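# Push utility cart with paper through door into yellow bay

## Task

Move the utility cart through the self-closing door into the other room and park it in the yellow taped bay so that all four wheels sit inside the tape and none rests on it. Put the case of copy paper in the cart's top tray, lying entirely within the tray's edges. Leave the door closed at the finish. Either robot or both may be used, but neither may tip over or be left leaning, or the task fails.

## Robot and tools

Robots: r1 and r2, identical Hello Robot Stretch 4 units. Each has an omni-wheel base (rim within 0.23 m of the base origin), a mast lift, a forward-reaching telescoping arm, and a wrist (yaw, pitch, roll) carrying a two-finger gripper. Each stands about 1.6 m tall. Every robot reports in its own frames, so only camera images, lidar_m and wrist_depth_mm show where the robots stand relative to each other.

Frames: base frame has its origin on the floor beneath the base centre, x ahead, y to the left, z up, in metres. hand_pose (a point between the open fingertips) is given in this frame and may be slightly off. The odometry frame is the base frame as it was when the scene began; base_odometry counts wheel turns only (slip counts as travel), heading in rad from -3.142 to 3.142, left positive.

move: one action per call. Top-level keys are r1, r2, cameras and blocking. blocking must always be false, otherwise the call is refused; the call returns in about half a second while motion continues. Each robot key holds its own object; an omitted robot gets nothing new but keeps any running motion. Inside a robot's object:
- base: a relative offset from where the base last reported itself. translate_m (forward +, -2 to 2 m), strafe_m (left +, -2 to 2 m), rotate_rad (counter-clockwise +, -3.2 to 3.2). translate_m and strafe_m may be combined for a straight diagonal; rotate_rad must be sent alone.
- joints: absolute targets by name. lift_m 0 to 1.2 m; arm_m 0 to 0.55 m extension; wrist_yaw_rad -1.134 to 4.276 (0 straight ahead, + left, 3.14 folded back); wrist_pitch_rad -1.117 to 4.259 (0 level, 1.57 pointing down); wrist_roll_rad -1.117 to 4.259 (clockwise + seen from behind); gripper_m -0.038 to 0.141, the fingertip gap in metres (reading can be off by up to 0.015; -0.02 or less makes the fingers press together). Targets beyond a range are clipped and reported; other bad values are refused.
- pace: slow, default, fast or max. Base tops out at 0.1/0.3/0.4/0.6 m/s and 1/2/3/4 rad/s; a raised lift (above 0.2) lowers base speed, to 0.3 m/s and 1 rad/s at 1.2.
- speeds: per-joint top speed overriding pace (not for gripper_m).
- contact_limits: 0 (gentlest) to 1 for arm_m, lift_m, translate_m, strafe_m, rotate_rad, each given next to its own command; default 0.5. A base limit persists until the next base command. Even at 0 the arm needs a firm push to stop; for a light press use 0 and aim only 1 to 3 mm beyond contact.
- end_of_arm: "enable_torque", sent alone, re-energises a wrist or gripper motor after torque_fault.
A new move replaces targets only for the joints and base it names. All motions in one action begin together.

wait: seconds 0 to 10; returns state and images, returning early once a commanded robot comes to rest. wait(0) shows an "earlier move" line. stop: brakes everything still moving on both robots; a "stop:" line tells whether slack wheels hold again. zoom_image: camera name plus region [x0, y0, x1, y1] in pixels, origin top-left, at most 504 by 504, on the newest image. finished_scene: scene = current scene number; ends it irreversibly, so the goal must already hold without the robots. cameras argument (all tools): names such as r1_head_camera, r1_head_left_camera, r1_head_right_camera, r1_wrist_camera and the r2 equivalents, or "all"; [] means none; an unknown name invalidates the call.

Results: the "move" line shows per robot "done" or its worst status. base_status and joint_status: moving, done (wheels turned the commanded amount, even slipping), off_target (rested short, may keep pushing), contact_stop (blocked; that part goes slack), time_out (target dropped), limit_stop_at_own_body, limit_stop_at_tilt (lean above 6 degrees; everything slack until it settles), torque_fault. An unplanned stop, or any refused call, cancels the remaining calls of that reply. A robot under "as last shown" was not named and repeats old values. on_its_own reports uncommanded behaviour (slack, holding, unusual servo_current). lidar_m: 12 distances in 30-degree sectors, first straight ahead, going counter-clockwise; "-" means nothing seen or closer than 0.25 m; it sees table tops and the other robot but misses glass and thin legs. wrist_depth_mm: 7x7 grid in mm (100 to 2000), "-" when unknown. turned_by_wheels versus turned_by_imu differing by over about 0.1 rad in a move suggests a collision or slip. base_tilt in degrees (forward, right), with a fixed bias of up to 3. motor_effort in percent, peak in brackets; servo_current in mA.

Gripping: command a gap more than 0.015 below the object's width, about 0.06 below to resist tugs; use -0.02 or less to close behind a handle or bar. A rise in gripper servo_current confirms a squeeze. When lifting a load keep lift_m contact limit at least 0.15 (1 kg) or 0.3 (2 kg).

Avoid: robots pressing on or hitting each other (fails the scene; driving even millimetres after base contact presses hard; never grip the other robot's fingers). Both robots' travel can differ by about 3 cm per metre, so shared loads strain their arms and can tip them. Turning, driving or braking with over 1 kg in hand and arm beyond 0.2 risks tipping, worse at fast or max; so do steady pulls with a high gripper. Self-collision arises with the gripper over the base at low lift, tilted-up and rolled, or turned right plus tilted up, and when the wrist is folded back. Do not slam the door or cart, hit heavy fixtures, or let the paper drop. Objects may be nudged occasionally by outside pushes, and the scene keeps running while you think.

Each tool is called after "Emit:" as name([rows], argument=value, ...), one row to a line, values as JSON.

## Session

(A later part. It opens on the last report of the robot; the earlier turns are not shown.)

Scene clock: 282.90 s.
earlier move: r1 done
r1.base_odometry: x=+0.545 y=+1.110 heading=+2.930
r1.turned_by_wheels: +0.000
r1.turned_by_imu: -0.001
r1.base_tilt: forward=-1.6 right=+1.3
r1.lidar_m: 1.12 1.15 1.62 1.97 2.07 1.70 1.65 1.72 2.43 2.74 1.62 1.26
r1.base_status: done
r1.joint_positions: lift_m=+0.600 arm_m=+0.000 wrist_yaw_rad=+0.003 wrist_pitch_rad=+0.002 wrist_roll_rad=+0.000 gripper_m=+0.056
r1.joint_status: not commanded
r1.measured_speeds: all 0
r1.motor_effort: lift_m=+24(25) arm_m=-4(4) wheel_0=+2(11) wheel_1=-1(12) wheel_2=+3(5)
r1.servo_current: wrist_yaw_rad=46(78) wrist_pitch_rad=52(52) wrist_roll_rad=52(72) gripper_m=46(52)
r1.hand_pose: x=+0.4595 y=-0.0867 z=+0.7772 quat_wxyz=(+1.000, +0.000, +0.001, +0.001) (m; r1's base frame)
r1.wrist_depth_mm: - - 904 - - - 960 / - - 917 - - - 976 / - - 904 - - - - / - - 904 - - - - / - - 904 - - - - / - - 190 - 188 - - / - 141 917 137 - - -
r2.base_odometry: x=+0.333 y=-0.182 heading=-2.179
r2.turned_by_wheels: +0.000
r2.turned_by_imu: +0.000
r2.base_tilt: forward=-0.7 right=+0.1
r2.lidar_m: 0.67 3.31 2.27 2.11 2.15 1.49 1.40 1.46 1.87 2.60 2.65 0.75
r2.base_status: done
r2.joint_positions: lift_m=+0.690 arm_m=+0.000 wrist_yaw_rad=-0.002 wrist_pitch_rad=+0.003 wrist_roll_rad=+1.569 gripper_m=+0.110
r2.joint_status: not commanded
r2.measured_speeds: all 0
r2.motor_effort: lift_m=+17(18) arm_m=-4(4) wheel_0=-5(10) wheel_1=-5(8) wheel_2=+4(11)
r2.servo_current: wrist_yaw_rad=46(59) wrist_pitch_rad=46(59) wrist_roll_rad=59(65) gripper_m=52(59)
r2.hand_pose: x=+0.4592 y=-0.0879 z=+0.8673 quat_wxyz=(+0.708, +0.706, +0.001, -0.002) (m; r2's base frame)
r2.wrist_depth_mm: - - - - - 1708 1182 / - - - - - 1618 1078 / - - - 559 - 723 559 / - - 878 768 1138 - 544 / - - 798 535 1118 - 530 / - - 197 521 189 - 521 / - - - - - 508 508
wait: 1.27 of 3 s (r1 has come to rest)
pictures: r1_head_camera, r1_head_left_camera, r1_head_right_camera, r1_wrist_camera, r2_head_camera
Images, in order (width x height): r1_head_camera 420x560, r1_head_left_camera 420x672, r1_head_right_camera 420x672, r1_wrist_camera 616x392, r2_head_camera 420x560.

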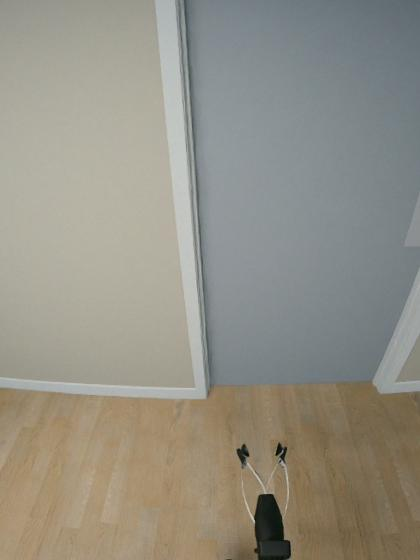

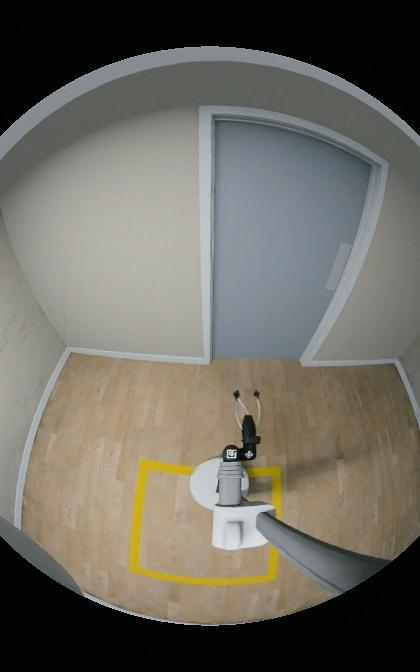

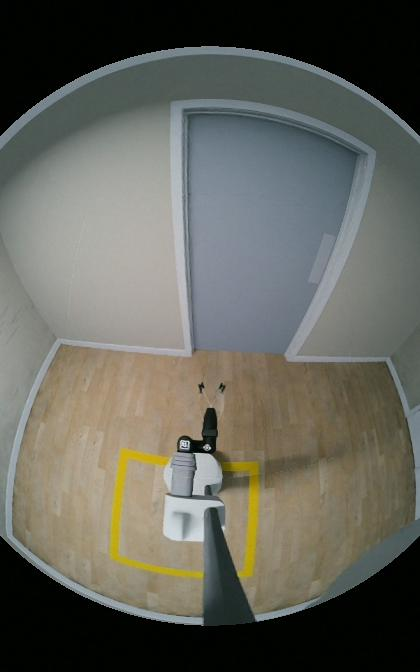

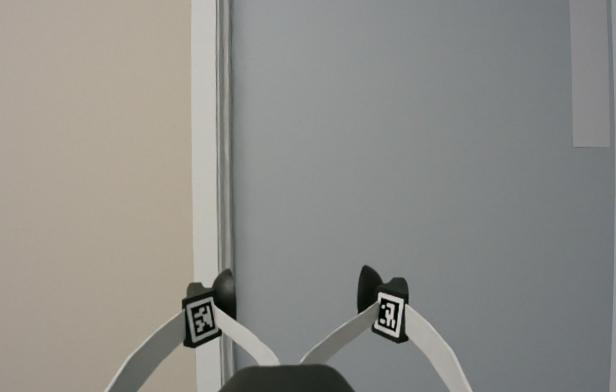

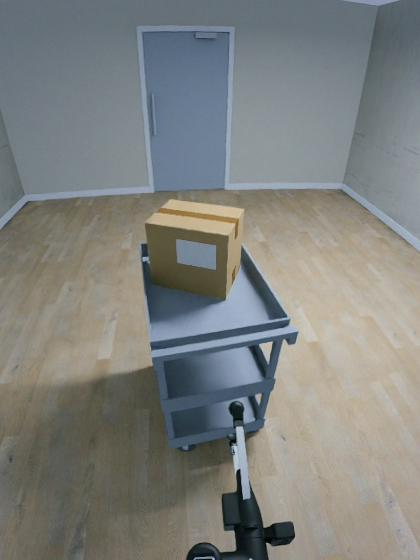

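Emit:
move(blocking=false, r1={"base":{"strafe_m":-0.5},"joints":{"arm_m":0.5,"gripper_m":-0.01},"pace":"default"}, r2={"base":{"strafe_m":-1.35}}, cameras=[])

Emit:
wait(seconds=3, cameras=[])

Emit:
wait(seconds=4, cameras=["r1_wrist_camera","r2_head_camera"])

Emit:
move(blocking=false, r2={"base":{"translate_m":1.9},"joints":{"wrist_roll_rad":0}}, cameras=[])

Emit:
wait(seconds=8, cameras=["r2_wrist_camera","r2_head_camera","r2_head_left_camera"])

Scene clock: 325.50 s.
move: r1 moving; r2 moving
r1.base_odometry: x=+0.553 y=+1.146 heading=+2.930
r1.turned_by_wheels: +0.000
r1.turned_by_imu: -0.003
r1.base_tilt: forward=-1.6 right=+1.2
r1.lidar_m: 1.12 1.17 1.68 1.99 2.09 1.71 1.66 1.75 2.40 2.71 1.59 1.22
r1.base_status: strafe_m moving
r1.joint_positions: lift_m=+0.600 arm_m=+0.051 wrist_yaw_rad=+0.003 wrist_pitch_rad=+0.002 wrist_roll_rad=+0.000 gripper_m=+0.037
r1.joint_status: arm_m moving; gripper_m moving
r1.measured_speeds: translate_m=-0.001 strafe_m=-0.140 rotate_rad=+0.005 lift_m=+0.000 arm_m=+0.195 wrist_yaw_rad=+0.000 wrist_pitch_rad=+0.000 wrist_roll_rad=+0.000
r1.motor_effort: lift_m=+24(24) arm_m=+6(8) wheel_0=+10(11) wheel_1=-7(10) wheel_2=+0(2)
r1.servo_current: wrist_yaw_rad=46(59) wrist_pitch_rad=46(46) wrist_roll_rad=59(59) gripper_m=72(111)
r1.hand_pose: x=+0.5101 y=-0.0867 z=+0.7772 quat_wxyz=(+1.000, +0.000, +0.001, +0.001) (m; r1's base frame)
r1.wrist_depth_mm: - 866 931 - - - 946 / - 866 946 - - - 946 / - 854 960 - - - 946 / - 842 946 - - - - / - - 917 - - - - / - - 192 - 186 - - / - 144 182 138 - - -
r2.base_odometry: x=+0.303 y=-0.162 heading=-2.179
r2.turned_by_wheels: +0.000
r2.turned_by_imu: +0.006
r2.base_tilt: forward=-0.7 right=+0.1
r2.lidar_m: 0.67 3.32 2.27 2.16 2.16 1.48 1.40 1.45 1.88 2.57 2.64 0.76
r2.base_status: strafe_m moving
r2.joint_positions: lift_m=+0.690 arm_m=+0.000 wrist_yaw_rad=-0.002 wrist_pitch_rad=+0.003 wrist_roll_rad=+1.569 gripper_m=+0.110
r2.joint_status: not commanded
r2.measured_speeds: translate_m=+0.001 strafe_m=-0.142 rotate_rad=-0.006 lift_m=+0.000 arm_m=+0.000 wrist_yaw_rad=+0.000 wrist_pitch_rad=+0.000 wrist_roll_rad=+0.000
r2.motor_effort: lift_m=+17(17) arm_m=-4(4) wheel_0=+8(12) wheel_1=-12(12) wheel_2=-1(3)
r2.servo_current: wrist_yaw_rad=39(52) wrist_pitch_rad=39(46) wrist_roll_rad=59(59) gripper_m=39(59)
r2.hand_pose: x=+0.4592 y=-0.0879 z=+0.8673 quat_wxyz=(+0.708, +0.706, +0.001, -0.002) (m; r2's base frame)
r2.wrist_depth_mm: - - - - - 1708 1182 / - - - - - 1708 1182 / - - - 569 - 574 564 / - - - 768 1138 - 549 / - - 788 539 1138 - 535 / - - 198 521 190 - 525 / - - - - - 1756 512
pictures: none
No camera images: "cameras" was empty.

Scene clock: 328.00 s.
earlier move: r1 done; r2 moving
r1.base_odometry: x=+0.650 y=+1.599 heading=+2.930
r1.turned_by_wheels: +0.000
r1.turned_by_imu: -0.003
r1.base_tilt: forward=-1.6 right=+1.3
r1.lidar_m: 1.19 1.25 1.63 2.46 2.35 1.72 1.64 1.74 2.31 2.23 1.59 1.18
r1.base_status: done
r1.joint_positions: lift_m=+0.600 arm_m=+0.500 wrist_yaw_rad=+0.003 wrist_pitch_rad=+0.002 wrist_roll_rad=+0.000 gripper_m=-0.009
r1.joint_status: all done
r1.measured_speeds: all 0
r1.motor_effort: lift_m=+24(24) arm_m=+5(9) wheel_0=+0(11) wheel_1=-1(11) wheel_2=+1(2)
r1.servo_current: wrist_yaw_rad=52(65) wrist_pitch_rad=39(52) wrist_roll_rad=46(72) gripper_m=46(124)
r1.hand_pose: x=+0.9594 y=-0.0867 z=+0.7772 quat_wxyz=(+1.000, +0.000, +0.001, +0.001) (m; r1's base frame)
r1.wrist_depth_mm: 484 484 480 480 477 473 459 / 492 484 480 484 477 480 459 / 492 484 484 480 484 477 462 / 484 488 488 480 477 480 466 / 488 488 488 480 477 480 469 / 492 492 484 202 484 480 466 / 496 496 181 185 153 484 462
r2.base_odometry: x=-0.279 y=+0.243 heading=-2.179
r2.turned_by_wheels: +0.000
r2.turned_by_imu: +0.000
r2.base_tilt: forward=-0.6 right=+0.1
r2.lidar_m: 4.44 0.85 0.96 2.86 2.09 1.45 1.33 1.37 1.78 1.85 1.89 2.51
r2.base_status: strafe_m moving
r2.joint_positions: lift_m=+0.690 arm_m=+0.000 wrist_yaw_rad=-0.002 wrist_pitch_rad=+0.003 wrist_roll_rad=+1.569 gripper_m=+0.110
r2.joint_status: not commanded
r2.measured_speeds: translate_m=+0.000 strafe_m=-0.299 rotate_rad=+0.001 lift_m=+0.000 arm_m=+0.000 wrist_yaw_rad=+0.000 wrist_pitch_rad=+0.000 wrist_roll_rad=+0.000
r2.motor_effort: lift_m=+17(17) arm_m=-4(4) wheel_0=+5(13) wheel_1=-8(12) wheel_2=+0(3)
r2.servo_current: wrist_yaw_rad=39(59) wrist_pitch_rad=39(52) wrist_roll_rad=39(59) gripper_m=52(59)
r2.hand_pose: x=+0.4592 y=-0.0879 z=+0.8673 quat_wxyz=(+0.708, +0.706, +0.001, -0.002) (m; r2's base frame)
r2.wrist_depth_mm: - - - - - 1756 1205 / - - - - - 1661 1182 / - - - - - 1708 1182 / - - - - - 1756 1205 / - - - - - 1756 1229 / - - 195 - 192 1499 1205 / - - - - - 1756 1205
wait: 2.50 of 3 s (r1 has come to rest)
pictures: none
No camera images: "cameras" was empty.

Scene clock: 330.83 s.
earlier move: r2 done
r1.base_odometry: x=+0.650 y=+1.599 heading=+2.930
r1.turned_by_wheels: +0.000
r1.turned_by_imu: +0.000
r1.base_tilt: forward=-1.6 right=+1.3
r1.lidar_m: 1.17 1.27 1.62 2.45 2.33 1.70 1.65 1.75 2.33 2.21 1.57 1.20
r1.base_status: done
r1.joint_positions: lift_m=+0.600 arm_m=+0.500 wrist_yaw_rad=+0.003 wrist_pitch_rad=+0.002 wrist_roll_rad=+0.000 gripper_m=-0.009
r1.joint_status: all done
r1.measured_speeds: all 0
r1.motor_effort: lift_m=+24(24) arm_m=+5(9) wheel_0=+1(11) wheel_1=+0(11) wheel_2=+1(2)
r1.servo_current: wrist_yaw_rad=52(72) wrist_pitch_rad=39(52) wrist_roll_rad=52(72) gripper_m=46(124)
r1.hand_pose: x=+0.9594 y=-0.0867 z=+0.7772 quat_wxyz=(+1.000, +0.000, +0.001, +0.001) (m; r1's base frame)
r1.wrist_depth_mm: 488 484 480 477 477 477 459 / 484 484 484 484 477 473 462 / 488 488 484 480 480 477 466 / 492 484 488 484 480 480 469 / 492 488 484 488 484 480 466 / 496 488 488 202 484 480 466 / 492 492 181 185 152 484 469
r2.base_odometry: x=-0.775 y=+0.589 heading=-2.179
r2.turned_by_wheels: +0.000
r2.turned_by_imu: +0.000
r2.base_tilt: forward=-0.7 right=+0.0
r2.lidar_m: 3.93 1.56 1.29 3.47 2.02 1.38 1.29 1.34 1.35 1.25 1.29 1.68
r2.base_status: done
r2.joint_positions: lift_m=+0.690 arm_m=+0.000 wrist_yaw_rad=-0.002 wrist_pitch_rad=+0.003 wrist_roll_rad=+1.569 gripper_m=+0.110
r2.joint_status: not commanded
r2.measured_speeds: all 0
r2.motor_effort: lift_m=+17(17) arm_m=-4(4) wheel_0=+2(13) wheel_1=-3(12) wheel_2=+0(3)
r2.servo_current: wrist_yaw_rad=39(59) wrist_pitch_rad=46(52) wrist_roll_rad=39(59) gripper_m=52(59)
r2.hand_pose: x=+0.4592 y=-0.0879 z=+0.8673 quat_wxyz=(+0.708, +0.706, +0.001, -0.002) (m; r2's base frame)
r2.wrist_depth_mm: - - - - - 1756 1182 / - - - - - 1756 1205 / - - - - - 1756 1205 / - - - - - 1661 1205 / - - - - - 1808 1205 / - - 195 - 193 1537 1205 / - - - - - 1756 1229
wait: 2.83 of 4 s (r2 has come to rest)
pictures: r1_wrist_camera, r2_head_camera
Images, in order (width x height): r1_wrist_camera 616x392, r2_head_camera 420x560.

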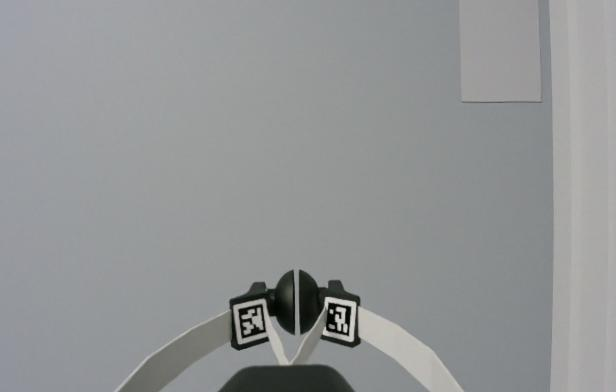

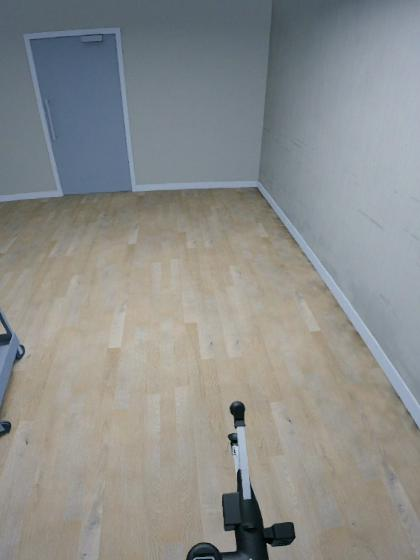

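Scene clock: 331.33 s.
move: r2 moving
r1: as last shown
r1.lidar_m: 1.19 1.24 1.63 2.47 2.36 1.73 1.64 1.72 2.33 2.23 1.57 1.19
r1.motor_effort: lift_m=+24(24) arm_m=+5(5) wheel_0=+1(1) wheel_1=-1(1) wheel_2=+1(1)
r1.servo_current: wrist_yaw_rad=39(65) wrist_pitch_rad=46(46) wrist_roll_rad=59(65) gripper_m=52(52)
r1.wrist_depth_mm: 488 484 480 477 480 473 455 / 484 488 488 480 484 469 459 / 488 488 484 477 484 477 459 / 488 480 488 488 477 477 466 / 484 484 484 484 484 477 469 / 492 488 488 202 484 480 466 / 488 492 181 185 153 480 469
r2.base_odometry: x=-0.793 y=+0.563 heading=-2.179
r2.turned_by_wheels: +0.000
r2.turned_by_imu: +0.000
r2.base_tilt: forward=-0.7 right=+0.0
r2.lidar_m: 3.90 1.55 1.26 3.47 2.07 1.45 1.33 1.35 1.36 1.25 1.28 1.71
r2.base_status: translate_m moving
r2.joint_positions: lift_m=+0.690 arm_m=+0.000 wrist_yaw_rad=-0.002 wrist_pitch_rad=+0.003 wrist_roll_rad=+0.981 gripper_m=+0.110
r2.joint_status: wrist_roll_rad moving
r2.measured_speeds: translate_m=+0.121 strafe_m=+0.001 rotate_rad=-0.001 lift_m=+0.000 arm_m=+0.000 wrist_yaw_rad=+0.000 wrist_pitch_rad=+0.000 wrist_roll_rad=-1.820
r2.motor_effort: lift_m=+17(17) arm_m=-4(4) wheel_0=+10(10) wheel_1=+7(8) wheel_2=-12(13)
r2.servo_current: wrist_yaw_rad=46(52) wrist_pitch_rad=46(46) wrist_roll_rad=98(111) gripper_m=52(59)
r2.hand_pose: x=+0.4592 y=-0.0879 z=+0.8673 quat_wxyz=(+0.882, +0.471, +0.001, -0.001) (m; r2's base frame)
r2.wrist_depth_mm: 1366 - - - - - - / - - - - - - 1708 / - - - - - - 1618 / - - - - - - 1397 / - - - - - 1661 1229 / - - 194 - 192 1366 1138 / - - - - 1708 1366 1025
pictures: none
No camera images: "cameras" was empty.

Scene clock: 338.67 s.
earlier move: r2 done
r1.base_odometry: x=+0.650 y=+1.599 heading=+2.930
r1.turned_by_wheels: +0.000
r1.turned_by_imu: +0.000
r1.base_tilt: forward=-1.6 right=+1.3
r1.lidar_m: 1.19 1.25 1.61 2.47 2.36 1.72 1.65 1.74 2.34 2.22 1.60 1.17
r1.base_status: not commanded
r1.joint_positions: lift_m=+0.600 arm_m=+0.500 wrist_yaw_rad=+0.003 wrist_pitch_rad=+0.002 wrist_roll_rad=+0.000 gripper_m=-0.009
r1.joint_status: not commanded
r1.measured_speeds: all 0
r1.motor_effort: lift_m=+24(24) arm_m=+5(5) wheel_0=+1(2) wheel_1=-1(1) wheel_2=+1(1)
r1.servo_current: wrist_yaw_rad=59(91) wrist_pitch_rad=33(52) wrist_roll_rad=52(78) gripper_m=46(59)
r1.hand_pose: x=+0.9594 y=-0.0867 z=+0.7772 quat_wxyz=(+1.000, +0.000, +0.001, +0.001) (m; r1's base frame)
r1.wrist_depth_mm: 480 484 480 484 480 477 452 / 488 480 480 480 477 477 462 / 484 488 484 484 480 473 469 / 488 488 480 480 480 484 466 / 492 492 488 484 484 484 466 / 492 488 488 202 484 484 469 / 488 492 180 185 152 484 466
r2.base_odometry: x=-1.860 y=-0.970 heading=-2.179
r2.turned_by_wheels: +0.000
r2.turned_by_imu: +0.003
r2.base_tilt: forward=-0.7 right=+0.1
r2.lidar_m: 2.61 2.67 3.48 3.61 1.25 1.48 3.21 1.78 1.19 1.11 1.17 1.53
r2.base_status: done
r2.joint_positions: lift_m=+0.690 arm_m=+0.000 wrist_yaw_rad=-0.002 wrist_pitch_rad=+0.003 wrist_roll_rad=+0.002 gripper_m=+0.110
r2.joint_status: all done
r2.measured_speeds: all 0
r2.motor_effort: lift_m=+17(17) arm_m=-4(4) wheel_0=+2(11) wheel_1=+4(9) wheel_2=-4(14)
r2.servo_current: wrist_yaw_rad=46(65) wrist_pitch_rad=39(46) wrist_roll_rad=46(111) gripper_m=52(59)
r2.hand_pose: x=+0.4592 y=-0.0879 z=+0.8673 quat_wxyz=(+1.000, +0.001, +0.002, -0.001) (m; r2's base frame)
r2.wrist_depth_mm: - - - - - - - / - - - - - - - / - - - - - - - / - - - - - - - / - - - - - - - / - - 198 - 198 - - / 1983 1808 1983 - 1921 1756 -
wait: 7.33 of 8 s (r2 has come to rest)
pictures: r2_head_camera, r2_head_left_camera, r2_wrist_camera
Images, in order (width x height): r2_head_camera 420x560, r2_head_left_camera 420x672, r2_wrist_camera 616x392.

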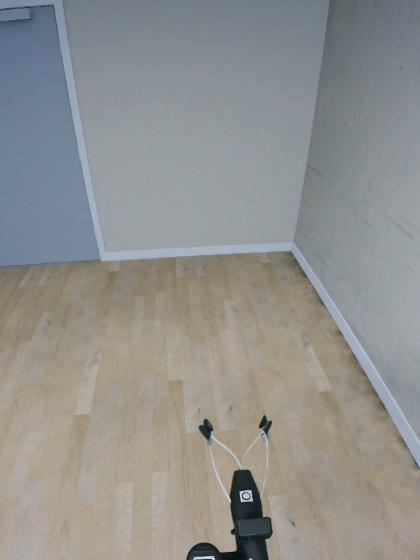

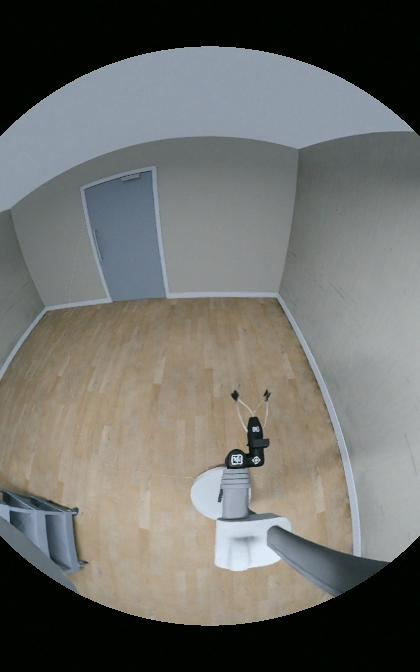

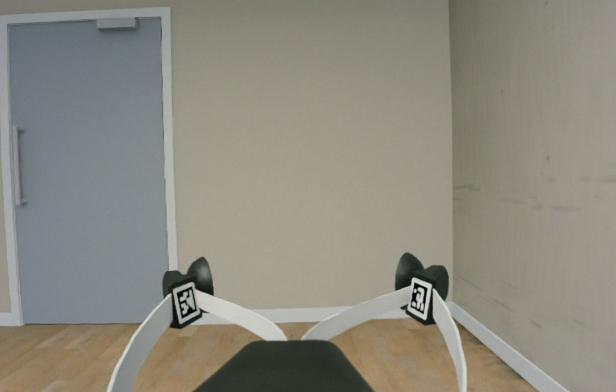

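Emit:
move(r2={"base":{"translate_m":1.384,"strafe_m":0.676},"joints":{"lift_m":0.85}}, blocking=false, cameras=[])

Emit:
wait(seconds=8, cameras=[])

Emit:
move(r2={"base":{"rotate_rad":1.21}}, r1={"base":{"translate_m":0.9,"strafe_m":0.4},"contact_limits":{"translate_m":0.6},"pace":"slow","joints":{"arm_m":0.52}}, blocking=false, cameras=[])

Emit:
wait(seconds=7, cameras=["r1_head_camera","r2_head_camera","r2_wrist_camera"])

Scene clock: 386.20 s.
move: r2 moving
r1: as last shown
r1.turned_by_imu: -0.003
r1.base_tilt: forward=-1.5 right=+1.3
r1.lidar_m: 1.18 1.25 1.64 2.46 2.32 1.74 1.64 1.74 2.32 2.23 1.57 1.18
r1.servo_current: wrist_yaw_rad=59(59) wrist_pitch_rad=39(46) wrist_roll_rad=52(52) gripper_m=52(52)
r1.wrist_depth_mm: 484 480 480 480 480 473 459 / 480 484 484 477 480 480 459 / 488 488 484 480 480 477 462 / 484 488 480 480 480 477 469 / 496 492 484 484 480 480 466 / 492 488 484 202 480 484 462 / 492 492 180 185 153 480 466
r2.base_odometry: x=-1.866 y=-1.005 heading=-2.179
r2.turned_by_wheels: +0.000
r2.turned_by_imu: +0.007
r2.base_tilt: forward=-0.7 right=+0.1
r2.lidar_m: 2.59 2.65 3.45 3.58 1.24 1.48 3.23 1.79 1.21 1.14 1.16 1.52
r2.base_status: translate_m moving; strafe_m moving
r2.joint_positions: lift_m=+0.728 arm_m=+0.000 wrist_yaw_rad=-0.002 wrist_pitch_rad=+0.003 wrist_roll_rad=+0.002 gripper_m=+0.110
r2.joint_status: lift_m moving
r2.measured_speeds: translate_m=+0.122 strafe_m=+0.059 rotate_rad=+0.003 lift_m=+0.146 arm_m=+0.000 wrist_yaw_rad=+0.000 wrist_pitch_rad=+0.000 wrist_roll_rad=+0.000
r2.motor_effort: lift_m=+24(24) arm_m=-4(4) wheel_0=+8(8) wheel_1=+9(12) wheel_2=-11(13)
r2.servo_current: wrist_yaw_rad=52(59) wrist_pitch_rad=46(46) wrist_roll_rad=52(59) gripper_m=52(52)
r2.hand_pose: x=+0.4592 y=-0.0879 z=+0.9049 quat_wxyz=(+1.000, +0.001, +0.002, -0.001) (m; r2's base frame)
r2.wrist_depth_mm: - - - - - - - / - - - - - - - / - - - - - - - / - - - - - - - / - - - - - - - / - - 198 - 198 - - / - 1863 - - - 1756 -
pictures: none
No camera images: "cameras" was empty.

Scene clock: 392.20 s.
earlier move: r2 done
r1.base_odometry: x=+0.650 y=+1.599 heading=+2.930
r1.turned_by_wheels: +0.000
r1.turned_by_imu: +0.000
r1.base_tilt: forward=-1.6 right=+1.3
r1.lidar_m: 1.19 1.25 1.64 2.46 2.35 1.73 1.65 1.74 2.33 2.23 1.57 1.19
r1.base_status: not commanded
r1.joint_positions: lift_m=+0.600 arm_m=+0.500 wrist_yaw_rad=+0.003 wrist_pitch_rad=+0.002 wrist_roll_rad=+0.000 gripper_m=-0.009
r1.joint_status: not commanded
r1.measured_speeds: all 0
r1.motor_effort: lift_m=+24(24) arm_m=+5(5) wheel_0=+1(2) wheel_1=-1(1) wheel_2=+1(1)
r1.servo_current: wrist_yaw_rad=46(72) wrist_pitch_rad=39(52) wrist_roll_rad=33(72) gripper_m=52(59)
r1.hand_pose: x=+0.9594 y=-0.0867 z=+0.7772 quat_wxyz=(+1.000, +0.000, +0.001, +0.001) (m; r1's base frame)
r1.wrist_depth_mm: 484 484 480 480 477 473 459 / 484 484 480 477 480 477 455 / 488 484 484 484 484 480 459 / 492 484 492 484 480 484 469 / 488 488 484 480 484 484 466 / 492 488 488 202 484 480 469 / 492 488 180 185 152 484 469
r2.base_odometry: x=-2.096 y=-2.492 heading=-2.179
r2.turned_by_wheels: +0.000
r2.turned_by_imu: +0.003
r2.base_tilt: forward=-0.6 right=+0.0
r2.lidar_m: 1.16 1.26 1.56 3.03 3.11 1.93 1.93 2.60 1.82 1.71 1.74 1.27
r2.base_status: done
r2.joint_positions: lift_m=+0.850 arm_m=+0.000 wrist_yaw_rad=-0.002 wrist_pitch_rad=+0.003 wrist_roll_rad=+0.002 gripper_m=+0.110
r2.joint_status: all done
r2.measured_speeds: all 0
r2.motor_effort: lift_m=+21(25) arm_m=-4(4) wheel_0=+3(9) wheel_1=+2(12) wheel_2=-4(14)
r2.servo_current: wrist_yaw_rad=52(59) wrist_pitch_rad=46(52) wrist_roll_rad=52(65) gripper_m=52(59)
r2.hand_pose: x=+0.4592 y=-0.0879 z=+1.0270 quat_wxyz=(+1.000, +0.001, +0.002, -0.001) (m; r2's base frame)
r2.wrist_depth_mm: - - - - - - - / - - - - - - - / - - - - - - - / - - - - - - - / - - - - - - - / - - 193 - 189 - - / - - - - - - -
wait: 6.00 of 8 s (r2 has come to rest)
pictures: none
No camera images: "cameras" was empty.

Scene clock: 392.70 s.
move: r1 moving; r2 moving
r1.base_odometry: x=+0.637 y=+1.596 heading=+2.931
r1.turned_by_wheels: +0.000
r1.turned_by_imu: +0.000
r1.base_tilt: forward=-1.6 right=+1.2
r1.lidar_m: 1.18 1.25 1.58 2.44 2.34 1.73 1.66 1.75 2.34 2.24 1.57 1.18
r1.base_status: translate_m moving; strafe_m moving
r1.joint_positions: lift_m=+0.600 arm_m=+0.512 wrist_yaw_rad=+0.003 wrist_pitch_rad=+0.002 wrist_roll_rad=+0.000 gripper_m=-0.009
r1.joint_status: arm_m moving
r1.measured_speeds: translate_m=+0.049 strafe_m=+0.022 rotate_rad=+0.002 lift_m=+0.000 arm_m=+0.041 wrist_yaw_rad=+0.000 wrist_pitch_rad=+0.000 wrist_roll_rad=+0.000
r1.motor_effort: lift_m=+24(24) arm_m=+6(6) wheel_0=+2(5) wheel_1=+5(5) wheel_2=-6(7)
r1.servo_current: wrist_yaw_rad=65(65) wrist_pitch_rad=39(46) wrist_roll_rad=39(59) gripper_m=46(52)
r1.contact_limits: translate_m 0.6
r1.hand_pose: x=+0.9717 y=-0.0867 z=+0.7772 quat_wxyz=(+1.000, +0.000, +0.001, +0.001) (m; r1's base frame)
r1.wrist_depth_mm: 462 459 455 455 459 452 455 / 462 462 462 459 455 455 452 / 466 459 466 462 462 459 455 / 466 466 466 462 459 462 459 / 469 466 462 469 459 462 459 / 469 466 466 195 462 459 455 / 469 466 180 185 153 466 459
r2.base_odometry: x=-2.096 y=-2.492 heading=-1.928
r2.turned_by_wheels: +0.251
r2.turned_by_imu: +0.244
r2.base_tilt: forward=-0.7 right=+0.1
r2.lidar_m: 1.19 1.34 2.14 3.04 3.39 1.94 4.06 2.11 1.72 1.69 1.44 1.21
r2.base_status: rotate_rad moving
r2.joint_positions: lift_m=+0.850 arm_m=+0.000 wrist_yaw_rad=-0.002 wrist_pitch_rad=+0.003 wrist_roll_rad=+0.002 gripper_m=+0.110
r2.joint_status: not commanded
r2.measured_speeds: translate_m=-0.001 strafe_m=+0.000 rotate_rad=+0.968 lift_m=+0.000 arm_m=+0.000 wrist_yaw_rad=+0.000 wrist_pitch_rad=+0.000 wrist_roll_rad=+0.000
r2.motor_effort: lift_m=+21(21) arm_m=-4(4) wheel_0=-8(10) wheel_1=-8(10) wheel_2=-10(12)
r2.servo_current: wrist_yaw_rad=39(52) wrist_pitch_rad=39(52) wrist_roll_rad=39(59) gripper_m=52(59)
r2.hand_pose: x=+0.4592 y=-0.0879 z=+1.0270 quat_wxyz=(+1.000, +0.001, +0.002, -0.001) (m; r2's base frame)
r2.wrist_depth_mm: - - - - - - - / - - - - - - - / - - - - - - - / - - - - - - - / - - - - - - - / - - 193 - 189 - - / - - - - - - -
pictures: none
No camera images: "cameras" was empty.

Scene clock: 394.07 s.
earlier move: r1 moving; r2 done
r1.base_odometry: x=+0.512 y=+1.570 heading=+2.931
r1.turned_by_wheels: +0.000
r1.turned_by_imu: +0.000
r1.base_tilt: forward=-1.6 right=+1.3
r1.lidar_m: 1.07 1.12 1.46 2.41 2.50 1.87 1.78 1.88 2.40 2.28 1.42 1.09
r1.base_status: translate_m moving; strafe_m moving
r1.joint_positions: lift_m=+0.600 arm_m=+0.520 wrist_yaw_rad=+0.003 wrist_pitch_rad=+0.002 wrist_roll_rad=+0.000 gripper_m=-0.009
r1.joint_status: all done
r1.measured_speeds: translate_m=+0.090 strafe_m=+0.041 rotate_rad=+0.004 lift_m=+0.000 arm_m=+0.000 wrist_yaw_rad=+0.000 wrist_pitch_rad=+0.000 wrist_roll_rad=+0.000
r1.motor_effort: lift_m=+24(24) arm_m=+5(6) wheel_0=+4(7) wheel_1=+3(7) wheel_2=-5(7)
r1.servo_current: wrist_yaw_rad=65(78) wrist_pitch_rad=52(52) wrist_roll_rad=33(65) gripper_m=46(59)
r1.contact_limits: translate_m 0.6
r1.hand_pose: x=+0.9794 y=-0.0867 z=+0.7772 quat_wxyz=(+1.000, +0.000, +0.001, +0.001) (m; r1's base frame)
r1.wrist_depth_mm: 340 338 340 338 336 334 336 / 342 340 338 336 334 336 334 / 342 343 338 338 336 338 334 / 343 342 342 340 338 338 338 / 343 345 342 340 340 336 340 / 345 345 343 195 342 342 342 / 349 343 180 185 171 340 340
r2.base_odometry: x=-2.096 y=-2.492 heading=-0.970
r2.turned_by_wheels: +0.958
r2.turned_by_imu: +0.933
r2.base_tilt: forward=-0.7 right=+0.1
r2.lidar_m: 1.88 3.03 3.23 1.93 4.61 2.27 1.74 1.72 1.57 1.23 1.16 1.30
r2.base_status: done
r2.joint_positions: lift_m=+0.850 arm_m=+0.000 wrist_yaw_rad=-0.002 wrist_pitch_rad=+0.003 wrist_roll_rad=+0.002 gripper_m=+0.110
r2.joint_status: not commanded
r2.measured_speeds: all 0
r2.motor_effort: lift_m=+20(21) arm_m=-4(4) wheel_0=-5(10) wheel_1=-4(10) wheel_2=-5(13)
r2.servo_current: wrist_yaw_rad=52(65) wrist_pitch_rad=46(52) wrist_roll_rad=59(59) gripper_m=46(59)
r2.hand_pose: x=+0.4592 y=-0.0879 z=+1.0271 quat_wxyz=(+1.000, +0.001, +0.002, -0.001) (m; r2's base frame)
r2.wrist_depth_mm: - - - - - - - / - - - - - - - / - - - - - - - / - - - - - - - / - - - - - - - / - - 198 - 190 - - / - - - - - - -
wait: 1.37 of 7 s (r2 has come to rest)
pictures: r1_head_camera, r2_head_camera, r2_wrist_camera
Images, in order (width x height): r1_head_camera 420x560, r2_head_camera 420x560, r2_wrist_camera 616x392.

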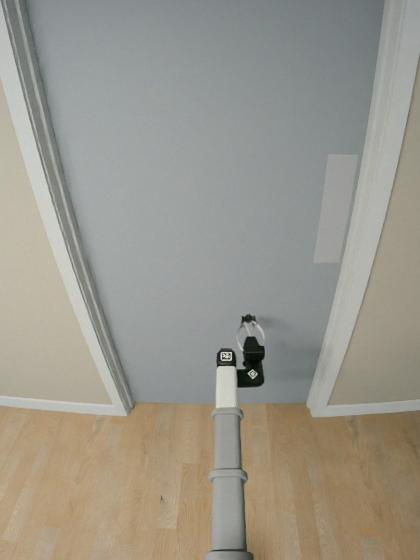

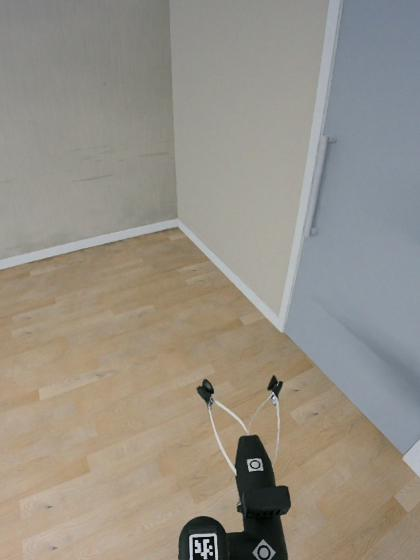

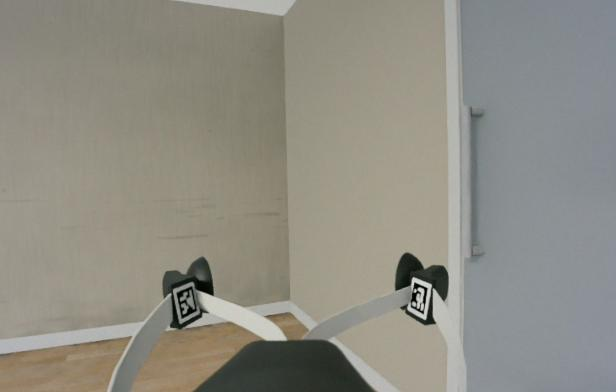

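Emit:
wait(seconds=10, cameras=["r1_head_camera","r2_head_camera","r2_wrist_camera"])

Scene clock: 400.00 s.
earlier move: r1 contact_stop
r1.base_odometry: x=+0.381 y=+1.513 heading=+2.877
r1.turned_by_wheels: -0.054
r1.turned_by_imu: -0.031
r1.base_tilt: forward=-1.6 right=+1.3
r1.lidar_m: 0.96 0.99 1.24 2.31 2.42 1.98 1.90 1.98 2.50 2.39 1.32 1.00
r1.base_status: translate_m contact_stop (by the wheels' count: +0.245 of +0.900); strafe_m contact_stop (by the wheels' count: +0.138 of +0.400)
r1.joint_positions: lift_m=+0.600 arm_m=+0.520 wrist_yaw_rad=-0.003 wrist_pitch_rad=+0.002 wrist_roll_rad=+0.000 gripper_m=-0.010
r1.joint_status: all done
r1.measured_speeds: all 0
r1.on_its_own: the wheels are slack since a contact_stop
r1.motor_effort: lift_m=+24(24) arm_m=+5(14) wheel_0=+0(10) wheel_1=+0(11) wheel_2=+0(30)
r1.servo_current: wrist_yaw_rad=59(130) wrist_pitch_rad=46(52) wrist_roll_rad=52(72) gripper_m=39(59)
r1.contact_limits: translate_m 0.6
r1.hand_pose: x=+0.9789 y=-0.0882 z=+0.7771 quat_wxyz=(+1.000, +0.000, +0.001, -0.001) (m; r1's base frame)
r1.wrist_depth_mm: 224 228 230 233 236 237 242 / 225 227 231 233 236 239 240 / 226 228 230 234 236 240 242 / 225 229 232 235 237 240 243 / 226 229 232 236 238 241 244 / 226 229 232 202 239 242 245 / 227 229 233 180 153 243 245
r2.base_odometry: x=-2.096 y=-2.492 heading=-0.970
r2.turned_by_wheels: +0.000
r2.turned_by_imu: +0.001
r2.base_tilt: forward=-0.7 right=+0.0
r2.lidar_m: 1.88 3.02 3.24 1.92 4.62 2.25 1.75 1.70 1.59 1.21 1.18 1.29
r2.base_status: done
r2.joint_positions: lift_m=+0.850 arm_m=+0.000 wrist_yaw_rad=-0.002 wrist_pitch_rad=+0.003 wrist_roll_rad=+0.002 gripper_m=+0.110
r2.joint_status: not commanded
r2.measured_speeds: all 0
r2.motor_effort: lift_m=+20(21) arm_m=-4(4) wheel_0=-4(10) wheel_1=-4(10) wheel_2=-5(13)
r2.servo_current: wrist_yaw_rad=39(65) wrist_pitch_rad=39(52) wrist_roll_rad=46(59) gripper_m=52(59)
r2.hand_pose: x=+0.4592 y=-0.0879 z=+1.0271 quat_wxyz=(+1.000, +0.001, +0.002, -0.001) (m; r2's base frame)
r2.wrist_depth_mm: - - - - - - - / - - - - - - - / - - - - - - - / - - - - - - - / - - - - - - - / - - 198 - 189 - - / - - - - - - -
wait: 0.00 of 10 s (r1 has come to rest)
pictures: r1_head_camera, r2_head_camera, r2_wrist_camera
Images, in order (width x height): r1_head_camera 420x560, r2_head_camera 420x560, r2_wrist_camera 616x392.

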